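# Move the used blue thermal pad into the tray

## Task

Remove the worn blue thermal pad from the cold plate and set it down inside the tray, while the cold plate stays resting on the table and is never lifted.

## Robot and tools

Robot: two six-joint arms, left_arm and right_arm, each ending in a parallel gripper. Every command row holds 14 plain numbers: left_arm's six joint angles then its opening, followed by right_arm's six angles then its opening. Joint order in every row and in every per-joint list of a result is waist, shoulder, elbow, forearm roll, wrist pitch, wrist roll. Angles are absolute targets in radians, not offsets. Stated ranges (the real end may differ by up to 0.014): waist -2.618 to 2.618, shoulder 0.000 to 3.140, elbow -2.967 to 0.000, forearm roll -1.745 to 1.745, wrist pitch -1.220 to 1.220, wrist roll -2.094 to 2.094. A target beyond an end by more than 0.014 and farther out than the current angle is refused; a target slightly beyond is clipped, and the result may print "joint sent to its limit". Opening is a scale from -1 (closed) to +1 (fully open, 0.070 m between pads); closing fully takes about 1.0 s. Even when only one arm should move, send the other arm's current targets and current opening again; a 0 is a real command.

Frames and units: the scene frame has its origin on the table top midway between the nominal bases, +z up, +x out over the table, left_arm on the +y side. Reported end_effector_position (metres) and end_effector_quat_wxyz are in each arm's own base frame. Calibrated bases in the scene frame: left_arm at (-0.014, +0.264, +0.013) m, quat_wxyz (+1.000, 0, 0, -0.010); right_arm at (+0.024, -0.248, +0.013) m, quat_wxyz (+1.000, 0, 0, +0.016); both have +z up. The gripper's fingers point along its +z and close along its y; the reported point sits between the pads about 5 mm behind the tips. Printed hand poses can be off by a few centimetres.

Tools:
- execute_actions(actions, cameras): actions is a list of actions; each action is a list of 1 to 15 rows of 14 numbers, one row per 1/30 s step, the last row held to fill 15 steps (0.5 s per action). An empty list just reports state and images. Joint targets per step stay within 0.963 rad of the measured angle, and a target that would shift the hand more than 70 mm is scaled back, so far goals need several actions.
- move(target, speed, blend, opening_speed, blocking, cameras): target is one 14-number row of absolute joint angles plus openings, or a list of up to 15 such rows sharing 10 s. speed is rad/s for the joint with farthest to go, 0.01 to 3, default 0.5 (one value or one per target). blend (rad) rounds corners through intermediate targets. opening_speed (0.2 or more per second on the -1..+1 scale) ramps the grippers. Paths avoid nothing and last at least 0.5 s. blocking=false returns after about 0.5 s while the motion continues; a new move replaces it. The result adds a "move:" line such as done, off_target, moving, held or fault, and limits=held if steps were withheld.
- wait(seconds 0 to 10, cameras): lets time pass with the last commands held.
- stop(cameras): brakes a running move.
- zoom_image(camera, region [x0, y0, x1, y1] pixels, at most 504 by 504) on the latest image of cam_high, cam_low, cam_left_wrist or cam_right_wrist (all 896x504).
- finished_scene(scene): ends the current scene for good; the goal must hold without the robot.
cameras: ["all"], [] or a list of names; omitted means all only for an empty action list.

Result lines: Joint positions (six angles per arm plus pad gap in m), Joint targets (angles being driven toward now; resend these to hold a joint), Tool commands, grip_measured (finger opening on the command scale), joint torques (total drive output including gravity, noisy, positive toward larger angles), "joint command not followed" (the arm-to-arm clearance check altered targets), TORQUE FAULT, MOTOR HOT and OVER-TEMPERATURE FAULT.

Gripping: after the pads touch the pad, keep the command about 0.05 below the grip_measured reading for a firm hold; thin items under about 2 mm get reduced force. Pads push up to about 20 N each.

Cautions: contact torque reaching the limit (20 N m for waist, shoulder, elbow; 6.96 for the wrist joints, whose motors give only about 4 N m) stops that arm for 10 s. Sustained loads, stretched poses or pushing against obstacles heat motors; at 80 °C the arm goes limp and drops what it holds. Avoid arm-to-arm collisions, closing a gripper on the other arm's fingers, fast impacts, hard presses into the cold plate, dropping or releasing the pad while moving, and anything leaving the table. Do not raise the cold plate; peel the pad off instead. Loose objects may get a brief nudge. Camera calibrations (pinhole+radial, OpenCV conventions) are given per camera; fixed cameras may be a few degrees and millimetres off, wrist images can lag motion.

Each tool is called by a JSON object that holds its "api" and its "payload".

## Session

{"api": "execute_actions", "payload": {"actions": []}}

Scene clock: 0.00 s.
left_arm: end_effector_position=(+0.2282, +0.1332, +0.3338) grip_measured=+0.98 end_effector_quat_wxyz=(+0.586, -0.302, +0.752, +0.032) | right_arm: end_effector_position=(+0.3651, +0.3733, +0.1283) grip_measured=+1.00 end_effector_quat_wxyz=(+0.481, -0.175, +0.856, -0.076)
Joint positions: left_arm=[0.872 0.725 -0.807 -0.726 0.649 0.431 0.069] | right_arm=[1.12 2.099 -1.504 -1.233 0.916 1.461 0.07]
Joint torques (N m): no reading
Joint targets: left_arm=[0.872 0.725 -0.807 -0.726 0.649 0.431] | right_arm=[1.120 2.099 -1.504 -1.233 0.916 1.461]
Tool commands: left_gripper/opening=+1.0 right_gripper/opening=+1.0

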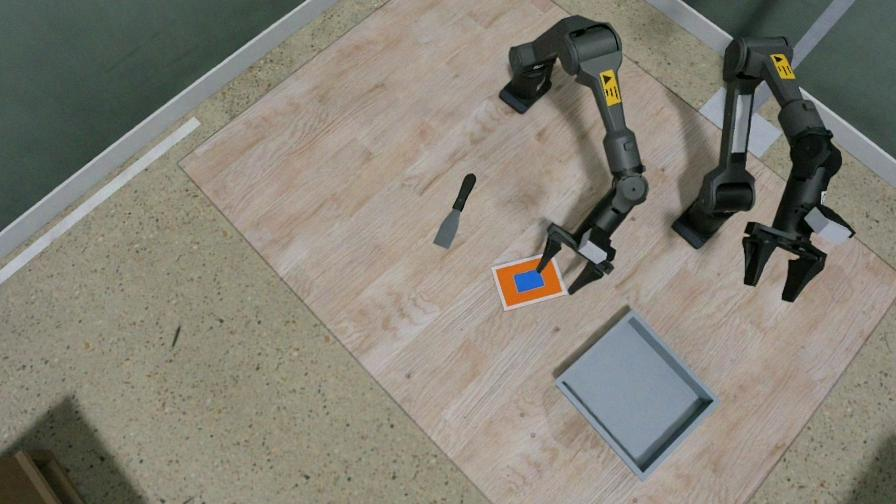

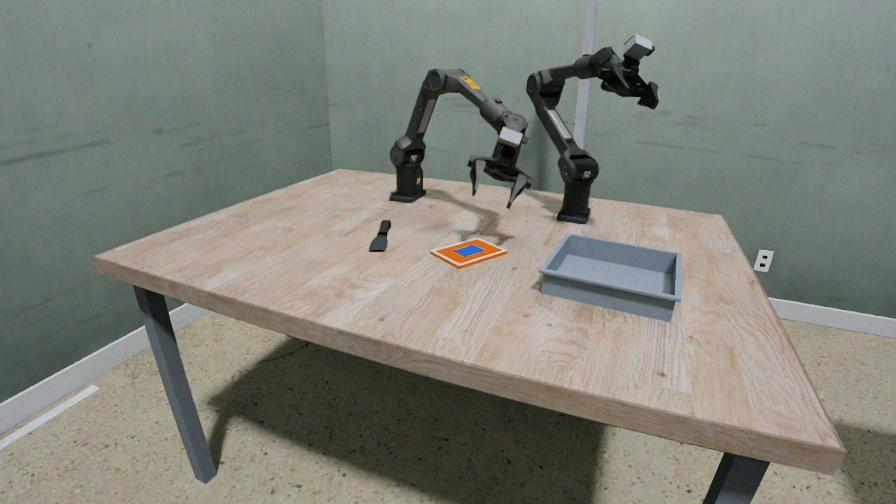

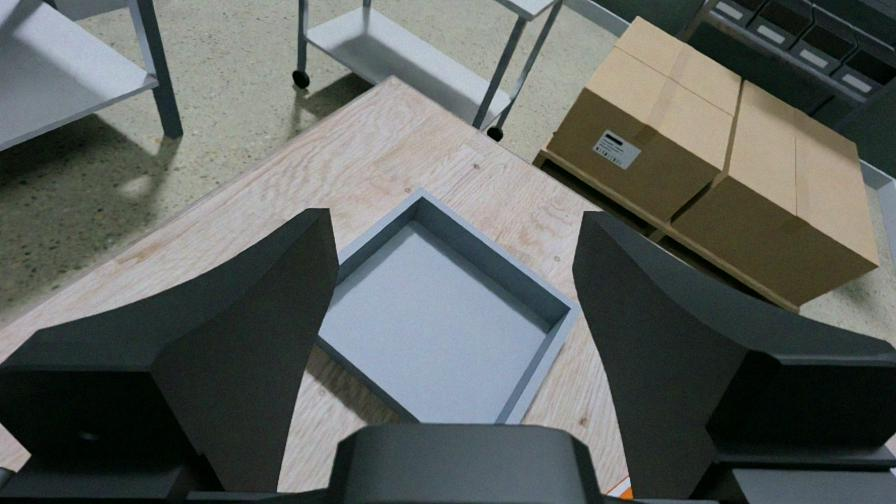

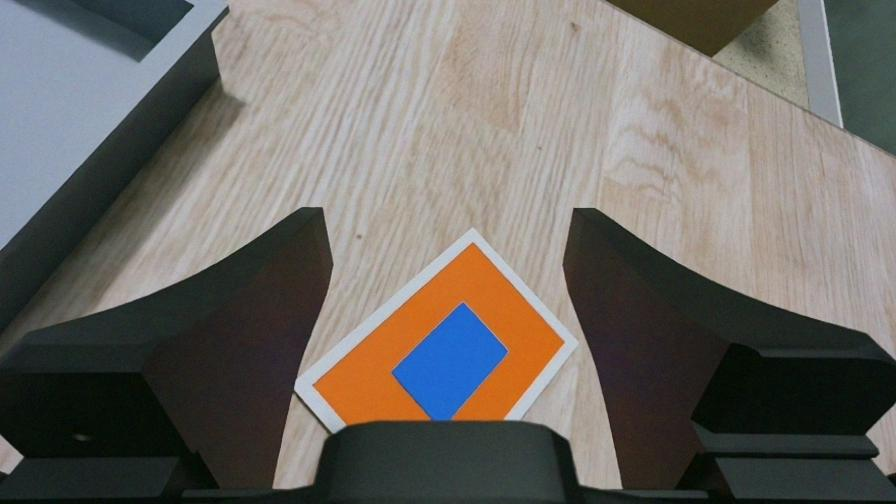

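{"api": "zoom_image", "payload": {"camera": "cam_low", "region": [350, 200, 530, 300]}}

{"api": "zoom_image", "payload": {"camera": "cam_high", "region": [420, 160, 600, 320]}}

{"api": "zoom_image", "payload": {"camera": "cam_right_wrist", "region": [280, 220, 600, 430]}}

Scaled by 2.800 from the camera's 896x504 image, which has a finer 1280x720 frame.

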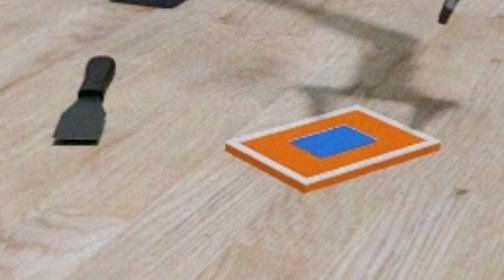

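Scaled by 2.800 from the camera's 896x504 image, which has a finer 1280x720 frame.

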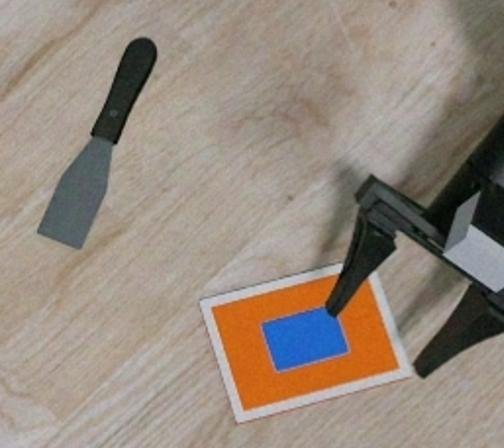

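Scaled by 1.575 from the camera's 896x504 image, which has a finer 1280x720 frame.

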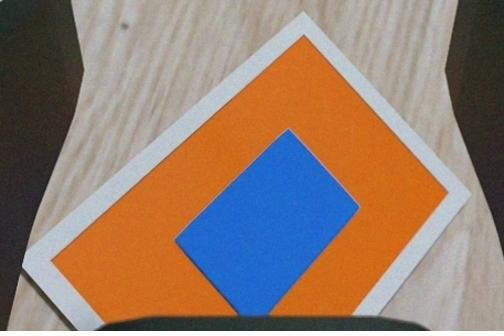

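{"api": "move", "payload": {"target": [[0.872,0.725,-0.807,-0.726,0.649,0.431,1,0.338,1.266,-1.11,0,1.154,-0.05,1],[-0.393,1.703,-1.290,0,0.897,0.093,1,0.338,1.266,-1.11,0,1.154,-0.05,1]], "speed": 1.0, "cameras": ["all"]}}

Scene clock: 76.10 s.
left_arm: end_effector_position=(+0.3653, -0.1520, +0.1293) grip_measured=+0.98 end_effector_quat_wxyz=(+0.171, +0.238, +0.956, -0.026) | right_arm: end_effector_position=(+0.2635, +0.0926, +0.2002) grip_measured=+1.00 end_effector_quat_wxyz=(+0.172, -0.190, +0.966, +0.025)
Joint positions: left_arm=[-0.394 1.704 -1.29 0 0.897 0.093 0.069] | right_arm=[0.337 1.266 -1.11 0.001 1.154 -0.05 0.07]
Joint torques (N m): left_arm=[0.94 -10.92 -4.69 -0.06 -0.67 -0.15] | right_arm=[-0.08 -3.84 -6.21 -0.19 -0.38 0.17]
Joint targets: left_arm=[-0.393 1.703 -1.290 0.000 0.897 0.093] | right_arm=[0.338 1.266 -1.110 0.000 1.154 -0.050]
move: done
camera_calibration:
cam_left_wrist: T_world_to_cam=[[-0.455429, -0.888935, -0.0487748, 0.0414594], [-0.861027, 0.42588, 0.277956, 0.340271], [-0.226313, 0.168586, -0.959355, 0.355388], [0, 0, 0, 1]] pos_world=[0.392294, -0.167973, 0.248385]
cam_right_wrist: T_world_to_cam=[[0.372173, -0.927676, 0.0300829, -0.0191988], [-0.897814, -0.351593, 0.265166, 0.215941], [-0.235411, -0.125696, -0.963733, 0.392483], [0, 0, 0, 1]] pos_world=[0.293415, 0.107447, 0.321566]

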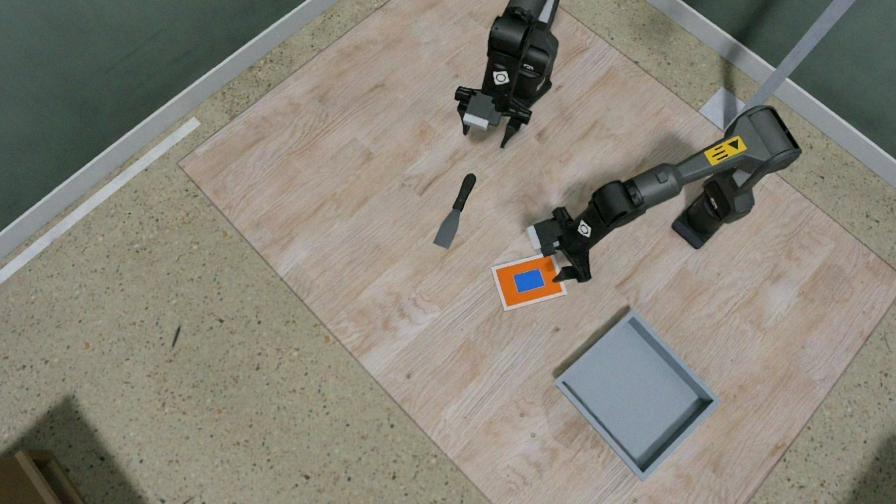

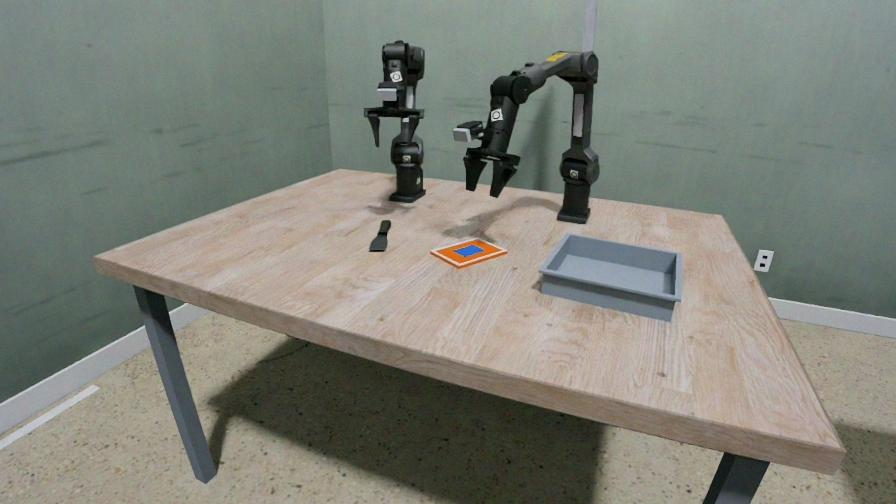

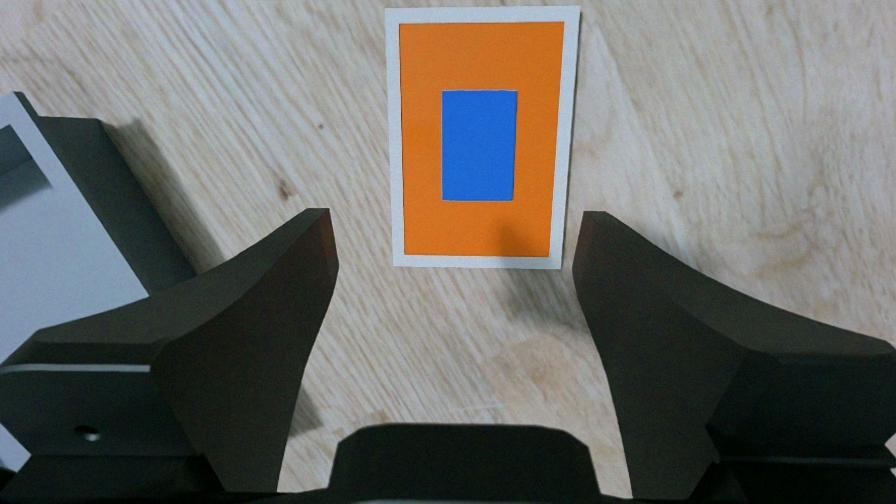

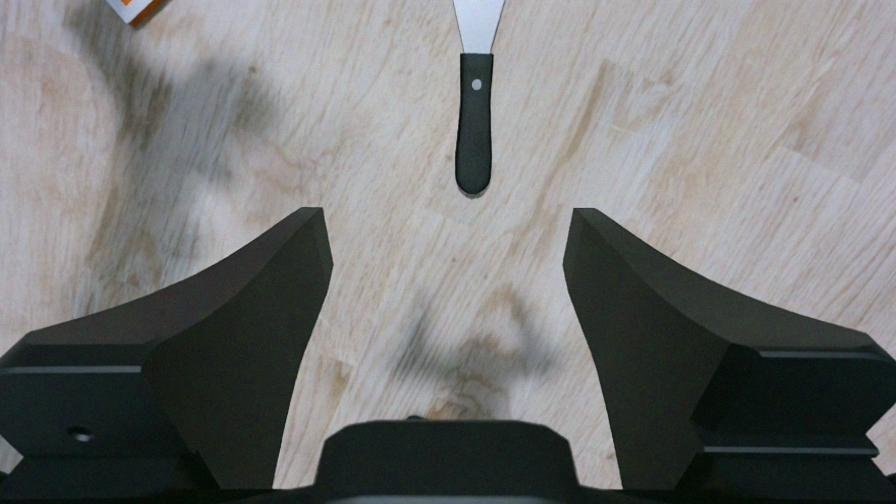

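{"api": "move", "payload": {"target": [-0.416,2.1356,-1.535,0,1.058,0.058,1,0.338,1.266,-1.11,0,1.154,-0.05,1], "speed": 0.5, "cameras": ["cam_low","cam_left_wrist"]}}

{"api": "zoom_image", "payload": {"camera": "cam_low", "region": [410, 180, 530, 280]}}

Scene clock: 99.43 s.
left_arm: end_effector_position=(+0.3775, -0.1665, +0.0148) grip_measured=+0.98 end_effector_quat_wxyz=(-0.001, +0.235, +0.972, +0.000) | right_arm: end_effector_position=(+0.2635, +0.0926, +0.2002) grip_measured=+1.00 end_effector_quat_wxyz=(+0.172, -0.190, +0.966, +0.025)
Joint positions: left_arm=[-0.416 2.136 -1.535 0 1.058 0.059 0.069] | right_arm=[0.337 1.266 -1.11 0.001 1.154 -0.05 0.07]
Joint torques (N m): left_arm=[-0.27 -14.36 -4.05 -0.04 -0.28 -0.19] | right_arm=[-0.07 -4.36 -5.59 0.14 -0.26 0.02]
Joint targets: left_arm=[-0.416 2.136 -1.535 0.000 1.058 0.058] | right_arm=[0.338 1.266 -1.110 0.000 1.154 -0.050]
move: done
camera_calibration:
cam_left_wrist: T_world_to_cam=[[-0.454635, -0.890476, -0.018971, 0.0275078], [-0.724976, 0.357597, 0.588671, 0.321573], [-0.517413, 0.281384, -0.80815, 0.377215], [0, 0, 0, 1]] pos_world=[0.440815, -0.196641, 0.116068]
Images, in order (width x height): cam_low 896x504, cam_left_wrist 896x504.

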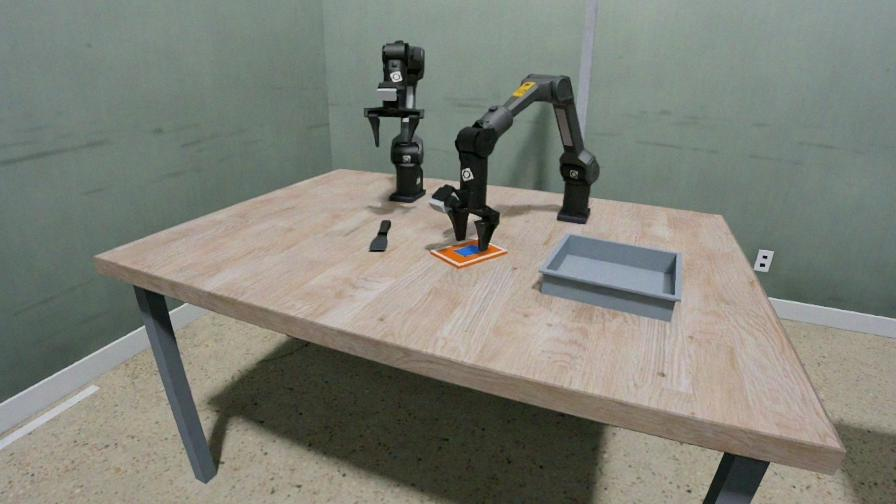

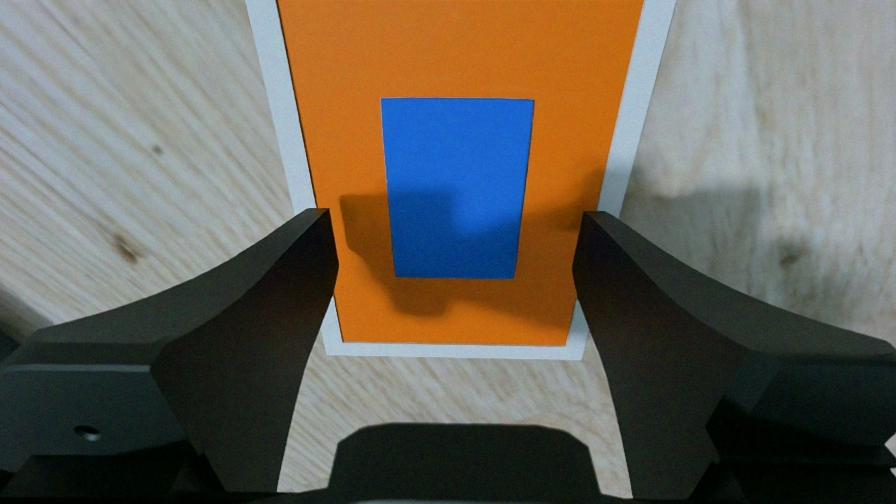

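Scaled by 4.200 from the camera's 896x504 image, which has a finer 1280x720 frame.

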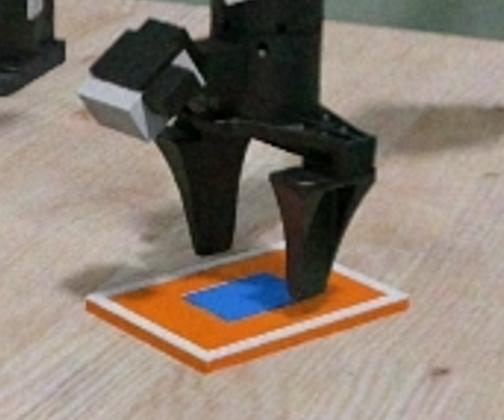

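{"api": "move", "payload": {"target": [[-0.4156,2.1678,-1.5505,0,1.0407,0.058,1,0.338,1.266,-1.11,0,1.154,-0.05,1],[-0.4156,2.1741,-1.5444,0,1.0285,0.058,1,0.338,1.266,-1.11,0,1.154,-0.05,1]], "speed": [0.2,0.02], "cameras": ["cam_left_wrist"]}}

{"api": "zoom_image", "payload": {"camera": "cam_left_wrist", "region": [250, 100, 650, 370]}}

Scene clock: 110.33 s.
left_arm: end_effector_position=(+0.3829, -0.1689, +0.0025) grip_measured=+0.98 end_effector_quat_wxyz=(+0.001, +0.235, +0.972, +0.000) | right_arm: end_effector_position=(+0.2635, +0.0926, +0.2002) grip_measured=+1.00 end_effector_quat_wxyz=(+0.172, -0.190, +0.966, +0.025)
Joint positions: left_arm=[-0.416 2.172 -1.546 0 1.03 0.059 0.069] | right_arm=[0.337 1.266 -1.11 0.001 1.154 -0.05 0.07]
Joint torques (N m): left_arm=[0.93 -9.01 -1.62 0 -0.8 -0.04] | right_arm=[-0.07 -4.6 -5.92 0.08 -0.35 -0.05]
Joint targets: left_arm=[-0.416 2.174 -1.544 0.000 1.028 0.058] | right_arm=[0.338 1.266 -1.110 0.000 1.154 -0.050]
move: done
camera_calibration:
cam_left_wrist: T_world_to_cam=[[-0.454645, -0.890466, -0.0192132, 0.0276257], [-0.727164, 0.358638, 0.58533, 0.334573], [-0.514326, 0.280089, -0.810567, 0.36934], [0, 0, 0, 1]] pos_world=[0.44581, -0.198839, 0.10407]
Images, in order (width x height): cam_left_wrist 896x504.

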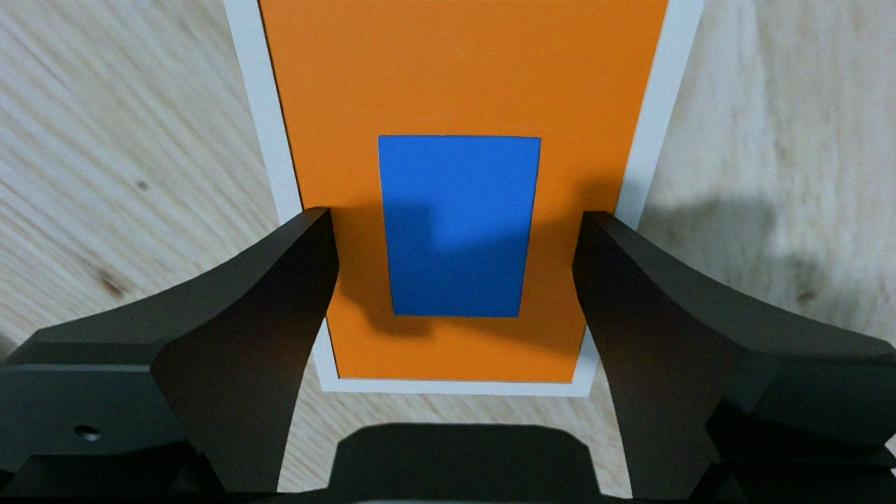

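Scaled by 1.260 from the camera's 896x504 image, which has a finer 1280x720 frame.

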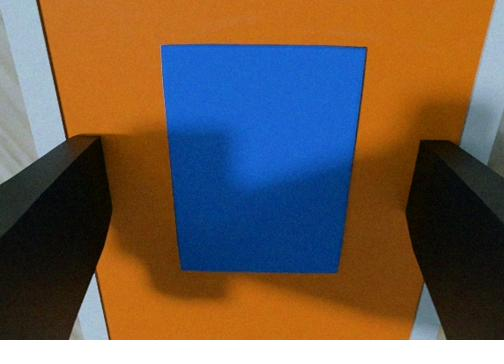

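{"api": "move", "payload": {"target": [-0.4156,2.1741,-1.5444,0,1.0285,0.058,-0.2,0.338,1.266,-1.11,0,1.154,-0.05,1], "opening_speed": 0.4, "cameras": ["cam_left_wrist","cam_low"]}}

{"api": "zoom_image", "payload": {"camera": "cam_left_wrist", "region": [250, 100, 650, 370]}}

Scene clock: 117.47 s.
left_arm: end_effector_position=(+0.3830, -0.1685, +0.0015) grip_measured=-0.19 end_effector_quat_wxyz=(+0.001, +0.235, +0.972, +0.000) | right_arm: end_effector_position=(+0.2635, +0.0926, +0.2002) grip_measured=+1.00 end_effector_quat_wxyz=(+0.172, -0.190, +0.966, +0.025)
Joint positions: left_arm=[-0.415 2.174 -1.545 0.001 1.028 0.059 0.028] | right_arm=[0.337 1.266 -1.11 0.001 1.154 -0.05 0.07]
Joint torques (N m): left_arm=[-3.41 1.19 0.45 -1.03 -0.01 -0.07] | right_arm=[-0.09 -4.76 -6.12 0.03 -0.38 -0.09]
Joint targets: left_arm=[-0.416 2.174 -1.544 0.000 1.029 0.058] | right_arm=[0.338 1.266 -1.110 0.000 1.154 -0.050]
move: done
camera_calibration:
cam_left_wrist: T_world_to_cam=[[-0.453988, -0.890795, -0.0194582, 0.0276752], [-0.727066, 0.357745, 0.585998, 0.334798], [-0.515043, 0.280183, -0.810079, 0.368757], [0, 0, 0, 1]] pos_world=[0.44591, -0.198439, 0.10307]
Images, in order (width x height): cam_low 896x504, cam_left_wrist 896x504.

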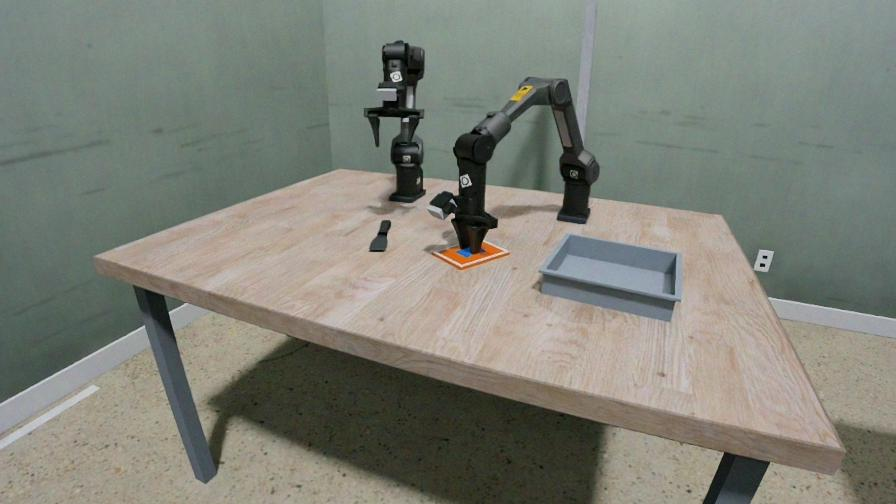

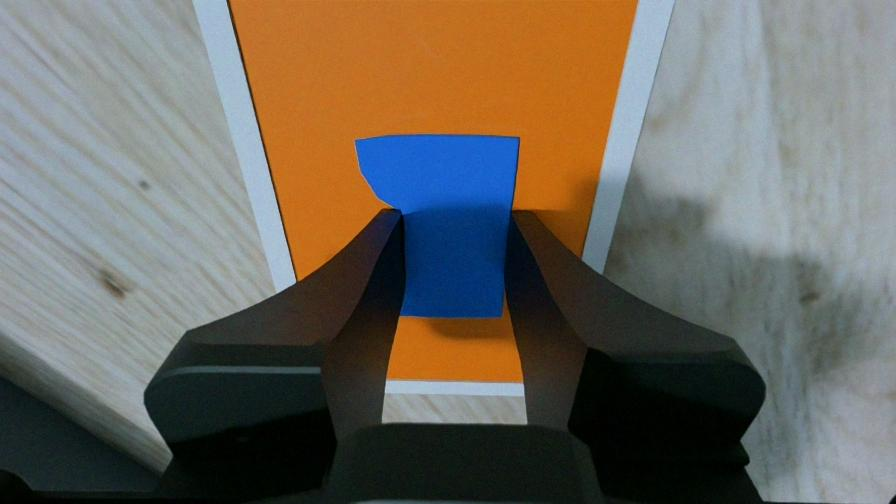

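Scaled by 1.260 from the camera's 896x504 image, which has a finer 1280x720 frame.

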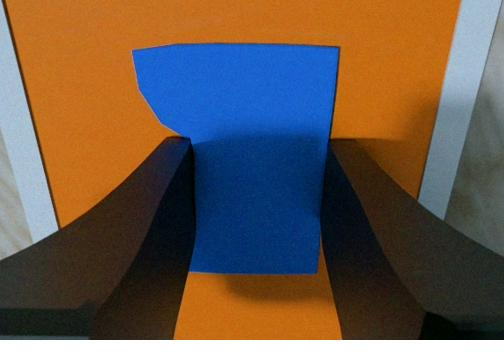

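{"api": "move", "payload": {"target": [-0.4156,2.1741,-1.5444,0,1.0285,0.058,-1,0.338,1.266,-1.11,0,1.154,-0.05,1], "opening_speed": 0.4, "cameras": ["cam_left_wrist","cam_low"]}}

{"api": "zoom_image", "payload": {"camera": "cam_left_wrist", "region": [250, 100, 650, 370]}}

{"api": "zoom_image", "payload": {"camera": "cam_low", "region": [410, 200, 530, 280]}}

Scene clock: 126.30 s.
left_arm: end_effector_position=(+0.3829, -0.1686, +0.0015) grip_measured=-0.47 end_effector_quat_wxyz=(+0.001, +0.235, +0.972, +0.000) | right_arm: end_effector_position=(+0.2635, +0.0926, +0.2002) grip_measured=+1.00 end_effector_quat_wxyz=(+0.172, -0.190, +0.966, +0.025)
Joint positions: left_arm=[-0.415 2.174 -1.545 0 1.028 0.059 0.019] | right_arm=[0.337 1.266 -1.11 0.001 1.154 -0.05 0.07]
Joint torques (N m): left_arm=[0.48 1.01 0.08 0.71 -0.53 -0.04] | right_arm=[-0.09 -4.93 -6.15 -0.02 -0.35 -0.09]
Joint targets: left_arm=[-0.416 2.174 -1.544 0.000 1.029 0.058] | right_arm=[0.338 1.266 -1.110 0.000 1.154 -0.050]
move: done
camera_calibration:
cam_left_wrist: T_world_to_cam=[[-0.454173, -0.890706, -0.0192061, 0.0276151], [-0.726943, 0.358035, 0.585973, 0.334767], [-0.515053, 0.280095, -0.810103, 0.368723], [0, 0, 0, 1]] pos_world=[0.44581, -0.198539, 0.103069]
Images, in order (width x height): cam_low 896x504, cam_left_wrist 896x504.

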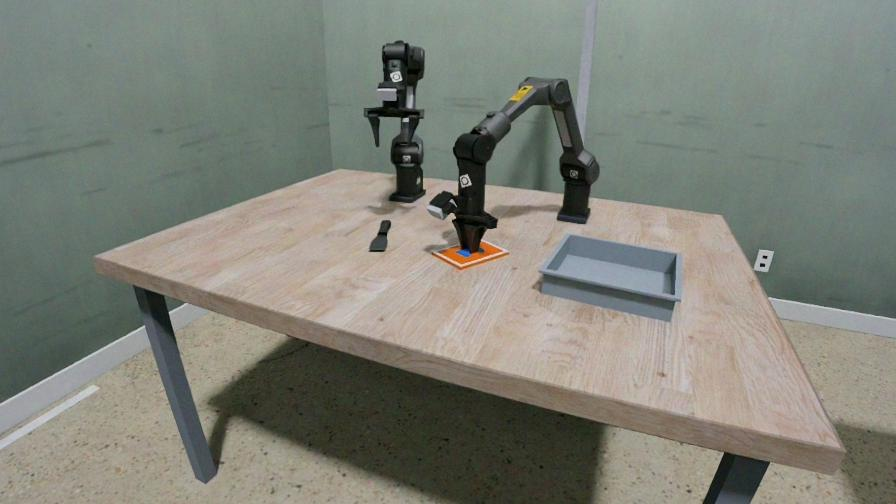

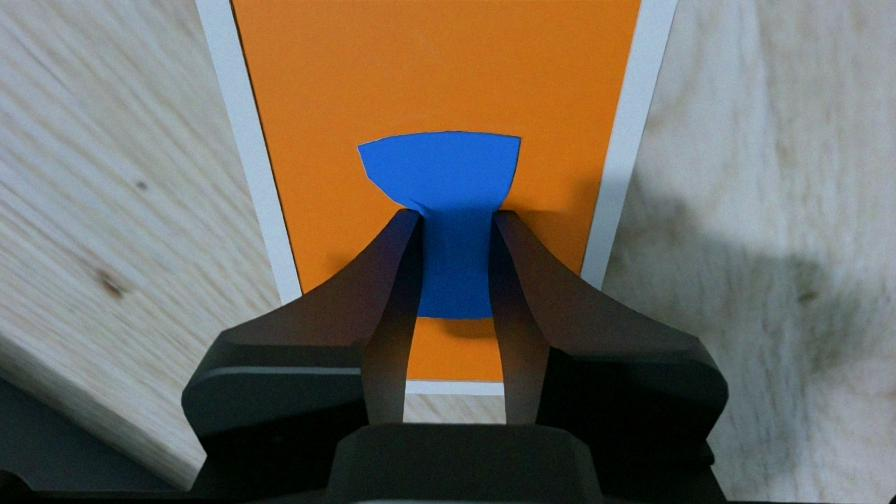

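Scaled by 1.260 from the camera's 896x504 image, which has a finer 1280x720 frame.

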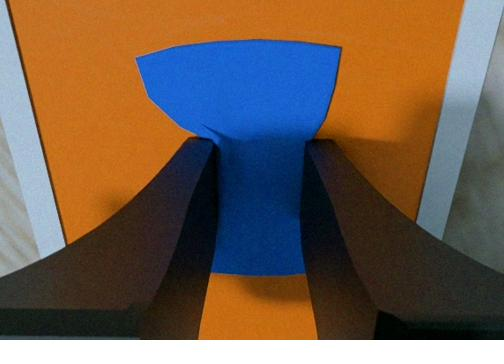

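Scaled by 4.200 from the camera's 896x504 image, which has a finer 1280x720 frame.

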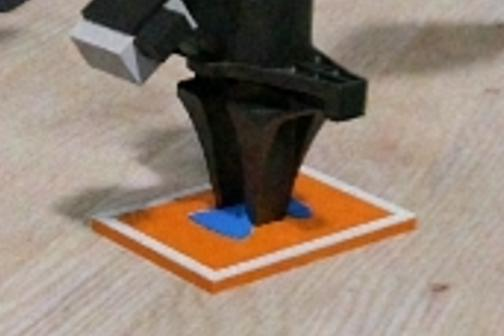

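{"api": "move", "payload": {"target": [-0.4156,2.1620,-1.5560,0,1.0521,0.058,-1,0.338,1.266,-1.11,0,1.154,-0.05,1], "speed": 0.02, "cameras": ["cam_left_wrist","cam_low"]}}

{"api": "zoom_image", "payload": {"camera": "cam_low", "region": [410, 200, 530, 280]}}

Scene clock: 131.63 s.
left_arm: end_effector_position=(+0.3821, -0.1685, +0.0084) grip_measured=-0.84 end_effector_quat_wxyz=(-0.001, +0.234, +0.972, +0.000) | right_arm: end_effector_position=(+0.2635, +0.0926, +0.2002) grip_measured=+1.00 end_effector_quat_wxyz=(+0.172, -0.190, +0.966, +0.025)
Joint positions: left_arm=[-0.415 2.163 -1.555 -0.001 1.052 0.059 0.006] | right_arm=[0.337 1.266 -1.11 0.001 1.154 -0.05 0.07]
Joint torques (N m): left_arm=[-0.44 -16.64 -5.14 0.15 -0.25 -0.07] | right_arm=[-0.08 -5.06 -6.09 -0.05 -0.33 -0.09]
Joint targets: left_arm=[-0.416 2.162 -1.556 0.000 1.052 0.058] | right_arm=[0.338 1.266 -1.110 0.000 1.154 -0.050]
move: done
camera_calibration:
cam_left_wrist: T_world_to_cam=[[-0.453886, -0.890871, -0.0183087, 0.0273917], [-0.725088, 0.357323, 0.5887, 0.329311], [-0.517914, 0.280478, -0.808144, 0.374971], [0, 0, 0, 1]] pos_world=[0.445414, -0.198439, 0.109667]
Images, in order (width x height): cam_low 896x504, cam_left_wrist 896x504.

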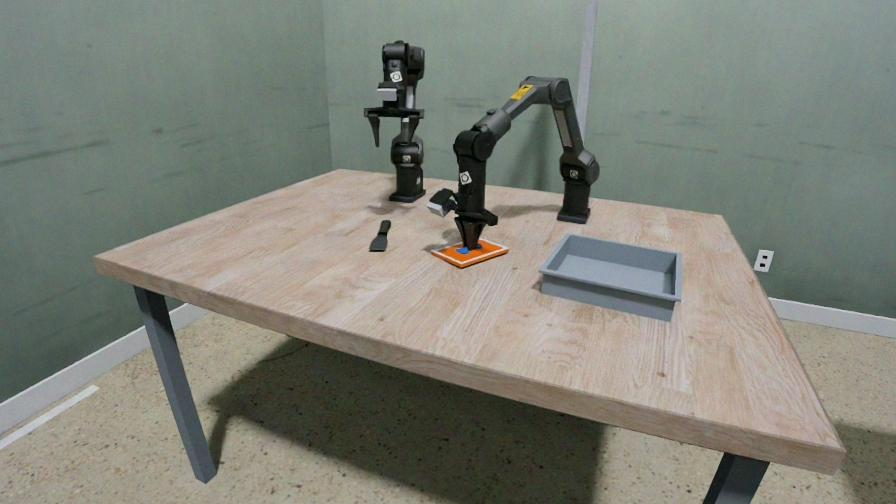

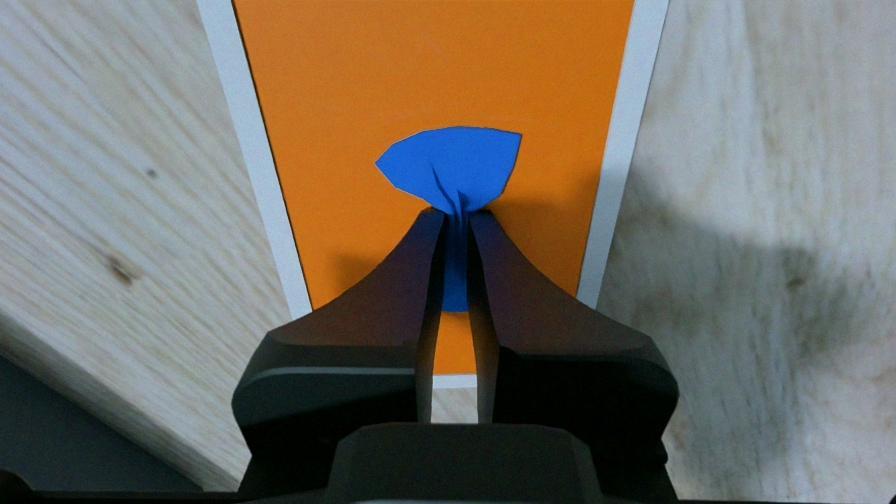

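Scaled by 4.200 from the camera's 896x504 image, which has a finer 1280x720 frame.

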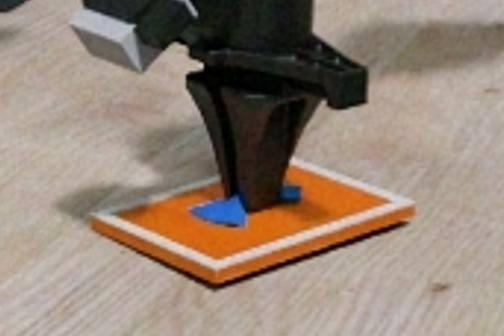

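{"api": "move", "payload": {"target": [[-0.4156,2.171,-1.5475,0,1.0345,0.058,-1,0.338,1.266,-1.11,0,1.154,-0.05,1],[-0.4156,2.171,-1.5475,0,1.0345,0.058,-1,0.339,1.593,-0.614,-1.473,-0.525,0.955,1]], "speed": [0.03,0.8], "cameras": ["cam_high","cam_low","cam_right_wrist"]}}

{"api": "zoom_image", "payload": {"camera": "cam_low", "region": [400, 170, 540, 280]}}

Scene clock: 171.20 s.
left_arm: end_effector_position=(+0.3827, -0.1687, +0.0037) grip_measured=-0.84 end_effector_quat_wxyz=(+0.000, +0.234, +0.972, +0.000) | right_arm: end_effector_position=(+0.2915, +0.2202, +0.0802) grip_measured=+1.00 end_effector_quat_wxyz=(+0.365, -0.453, +0.785, +0.212)
Joint positions: left_arm=[-0.415 2.17 -1.548 -0.001 1.035 0.059 0.006] | right_arm=[0.339 1.593 -0.613 -1.473 -0.525 0.956 0.07]
Joint torques (N m): left_arm=[0.87 -6.52 -1.56 -0.06 -0.59 -0.23] | right_arm=[-0.46 -6.85 -4.72 0.72 -0.25 -0.1]
Joint targets: left_arm=[-0.416 2.171 -1.547 0.000 1.035 0.058] | right_arm=[0.339 1.593 -0.614 -1.473 -0.525 0.955]
move: done
camera_calibration:
cam_right_wrist: T_world_to_cam=[[0.861391, -0.507875, 0.00827784, -0.14091], [-0.489642, -0.834582, -0.252435, 0.346608], [0.135114, 0.213392, -0.967578, 0.117067], [0, 0, 0, 1]] pos_world=[0.275275, 0.192727, 0.201934]
Images, in order (width x height): cam_high 896x504, cam_low 896x504, cam_right_wrist 896x504.

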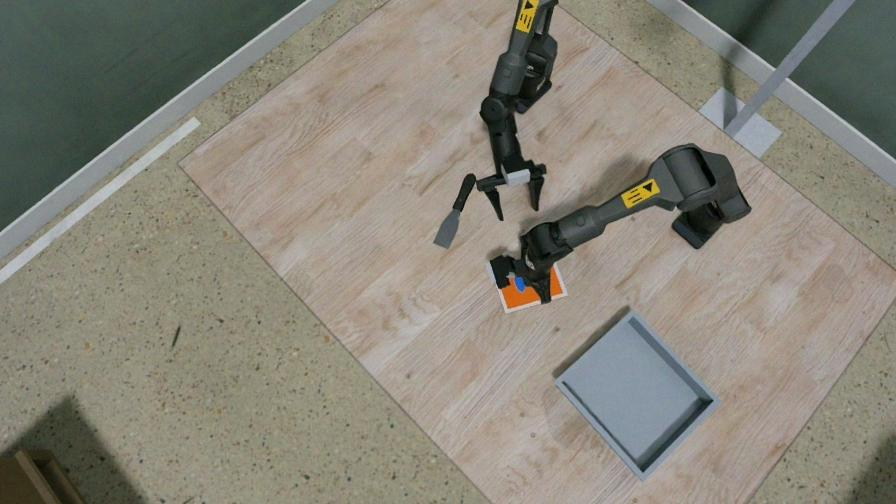

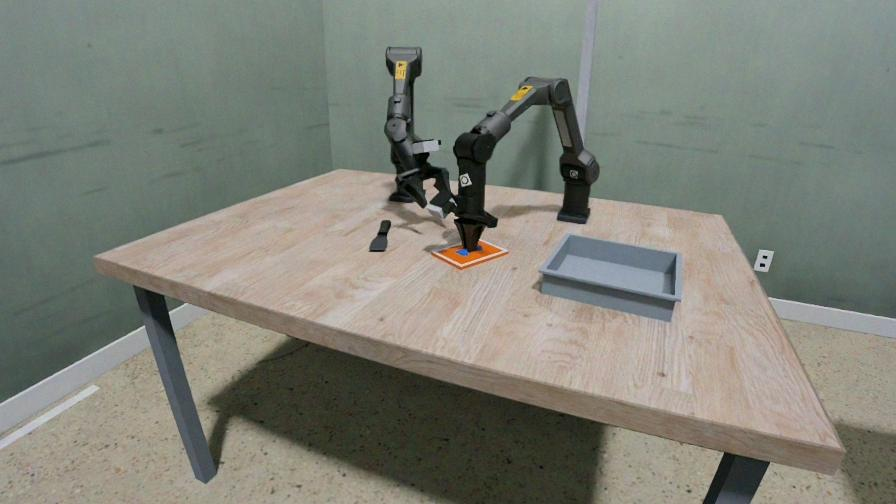

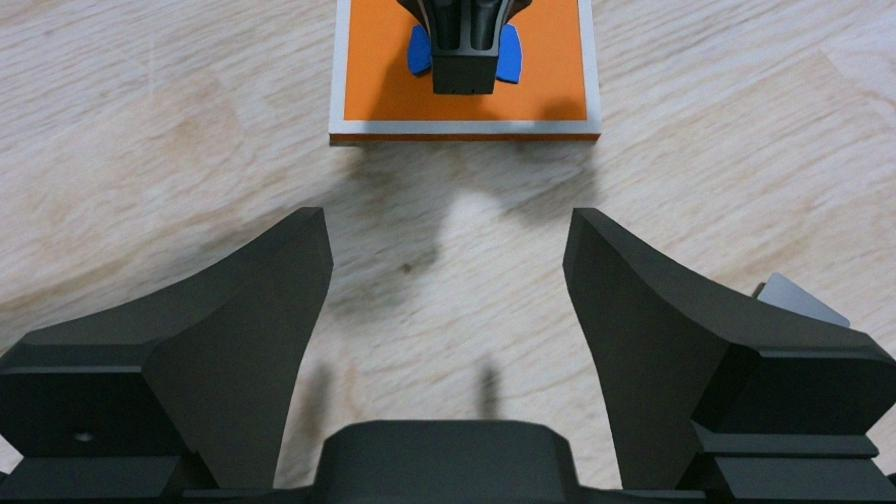

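Scaled by 3.600 from the camera's 896x504 image, which has a finer 1280x720 frame.

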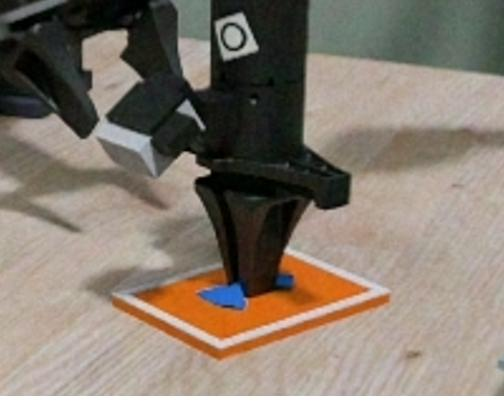

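{"api": "move", "payload": {"target": [-0.4156,2.171,-1.5475,0,1.0345,0.058,-1,0.567,2.0077,-0.980,-1.123,-0.403,0.767,1], "speed": 0.4, "cameras": ["cam_low","cam_right_wrist"]}}

{"api": "zoom_image", "payload": {"camera": "cam_low", "region": [400, 170, 540, 280]}}

Scene clock: 186.77 s.
left_arm: end_effector_position=(+0.3827, -0.1687, +0.0037) grip_measured=-0.84 end_effector_quat_wxyz=(+0.000, +0.234, +0.972, +0.000) | right_arm: end_effector_position=(+0.3453, +0.2942, +0.0471) grip_measured=+1.00 end_effector_quat_wxyz=(+0.369, -0.453, +0.784, +0.212)
Joint positions: left_arm=[-0.415 2.17 -1.548 -0.001 1.035 0.059 0.006] | right_arm=[0.514 1.91 -0.894 -1.205 -0.431 0.81 0.07]
Joint torques (N m): left_arm=[0.7 -5.92 -1.14 -0.09 -0.19 -0.2] | right_arm=[-0.79 -9.05 -4.9 0.6 -0.5 0.16]
Joint targets: left_arm=[-0.416 2.171 -1.547 0.000 1.035 0.058] | right_arm=[0.514 1.911 -0.895 -1.204 -0.431 0.811]
move: held (right_arm; a check stopped the path); limits=held; right_arm: the shoulder is farthest, 0.098 rad from its target
joint command not followed: on one or more control steps a check withheld the commanded joint targets of the right arm, and it was not sent them on those steps.
cause: the commanded joint targets, or the way to them, would bring a part of the robot too close to another arm (a part of this arm just beyond the wrist roll and a part of the left arm just beyond the wrist roll).
camera_calibration:
cam_right_wrist: T_world_to_cam=[[0.861162, -0.508175, 0.0125696, -0.149461], [-0.488118, -0.833571, -0.258651, 0.425832], [0.141918, 0.216605, -0.965889, 0.0586093], [0, 0, 0, 1]] pos_world=[0.328249, 0.266314, 0.168631]
Images, in order (width x height): cam_low 896x504, cam_right_wrist 896x504.

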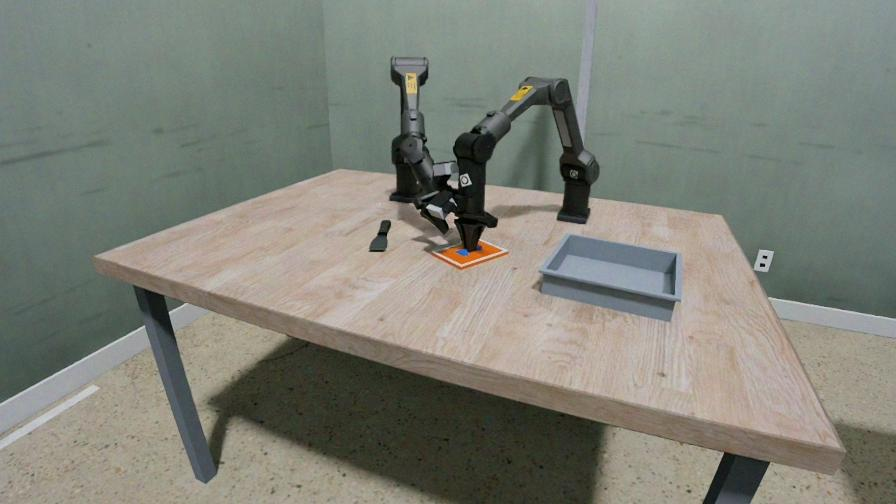

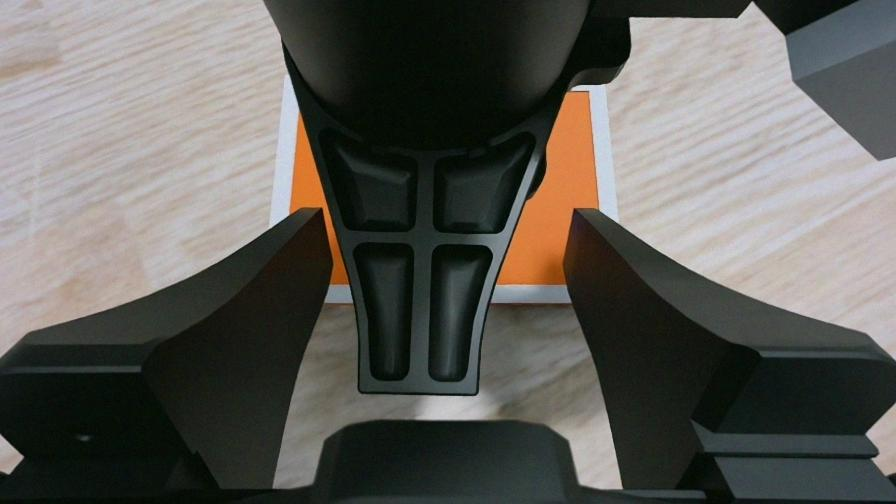

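Scaled by 3.600 from the camera's 896x504 image, which has a finer 1280x720 frame.

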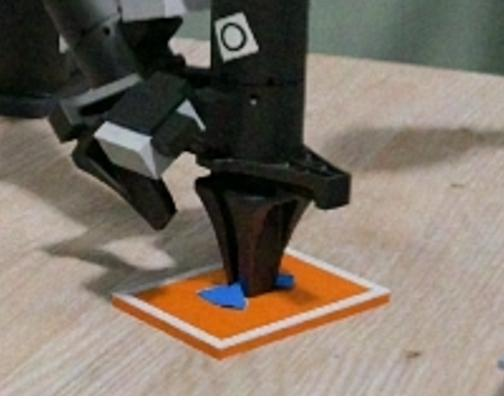

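{"api": "move", "payload": {"target": [[-0.4156,2.171,-1.5475,0,1.0345,0.058,-0.84,0.339,1.593,-0.614,-1.473,-0.525,0.955,1],[-0.4156,2.171,-1.5475,0,1.0345,0.058,0.5,0.339,1.593,-0.614,-1.473,-0.525,0.955,1],[-0.393,1.703,-1.290,0,0.897,0.093,0.5,0.339,1.593,-0.614,-1.473,-0.525,0.955,1]], "speed": [0.5,0.3,0.4], "opening_speed": 0.5, "cameras": ["cam_low","cam_left_wrist"]}}

{"api": "zoom_image", "payload": {"camera": "cam_left_wrist", "region": [370, 0, 600, 270]}}

{"api": "zoom_image", "payload": {"camera": "cam_low", "region": [410, 220, 530, 280]}}

Scene clock: 211.80 s.
left_arm: end_effector_position=(+0.3654, -0.1514, +0.1303) grip_measured=+0.50 end_effector_quat_wxyz=(+0.172, +0.237, +0.956, -0.026) | right_arm: end_effector_position=(+0.2916, +0.2201, +0.0806) grip_measured=+1.00 end_effector_quat_wxyz=(+0.366, -0.453, +0.785, +0.212)
Joint positions: left_arm=[-0.393 1.702 -1.29 0.001 0.897 0.092 0.052] | right_arm=[0.339 1.593 -0.614 -1.474 -0.525 0.956 0.07]
Joint torques (N m): left_arm=[1.02 -7.77 -3.95 0 -0.5 -0.05] | right_arm=[-0.09 -5.93 -4.37 0.6 -0.29 -0.08]
Joint targets: left_arm=[-0.393 1.703 -1.290 0.000 0.897 0.093] | right_arm=[0.339 1.593 -0.614 -1.473 -0.525 0.955]
move: done
camera_calibration:
cam_left_wrist: T_world_to_cam=[[-0.453915, -0.889692, -0.0490864, 0.0413983], [-0.862261, 0.424696, 0.275934, 0.340524], [-0.224649, 0.167576, -0.959922, 0.355565], [0, 0, 0, 1]] pos_world=[0.392289, -0.167372, 0.249385]
Images, in order (width x height): cam_low 896x504, cam_left_wrist 896x504.

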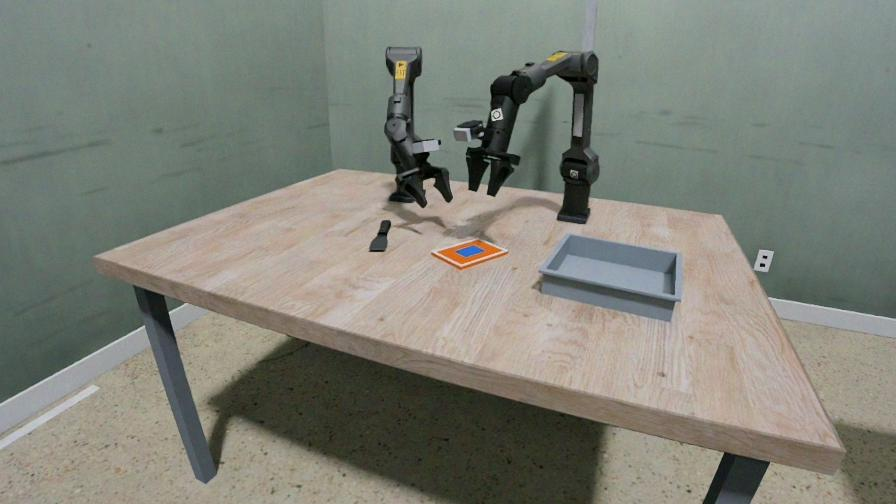

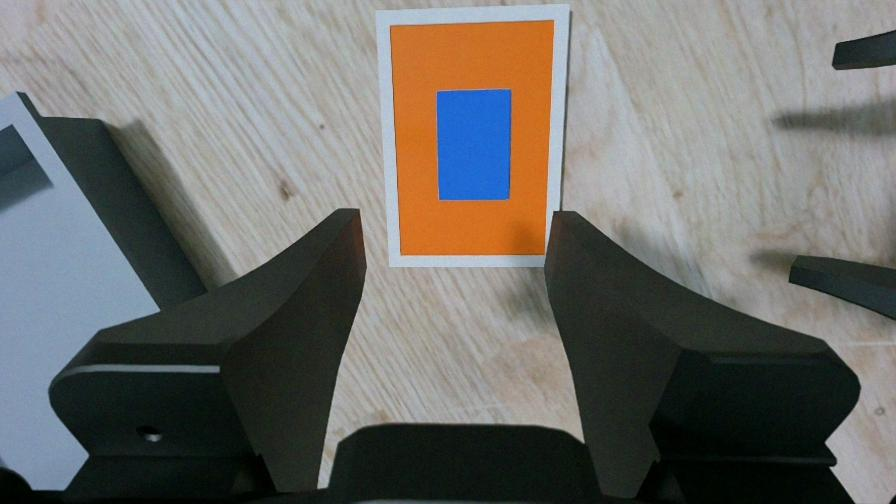

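Scaled by 1.867 from the camera's 896x504 image, which has a finer 1280x720 frame.

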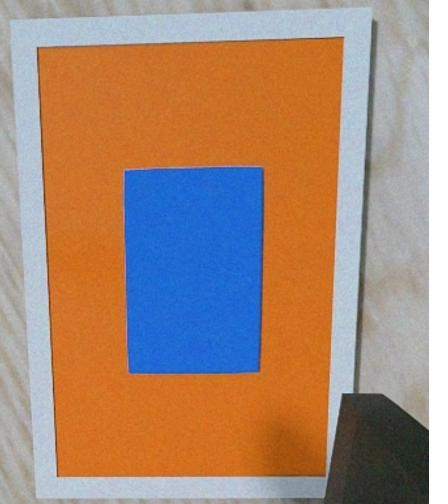

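Scaled by 4.200 from the camera's 896x504 image, which has a finer 1280x720 frame.

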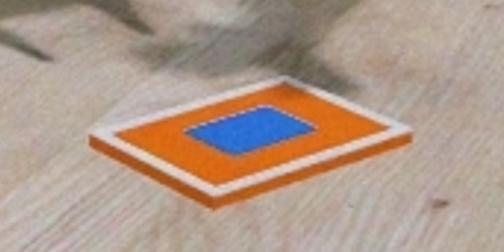

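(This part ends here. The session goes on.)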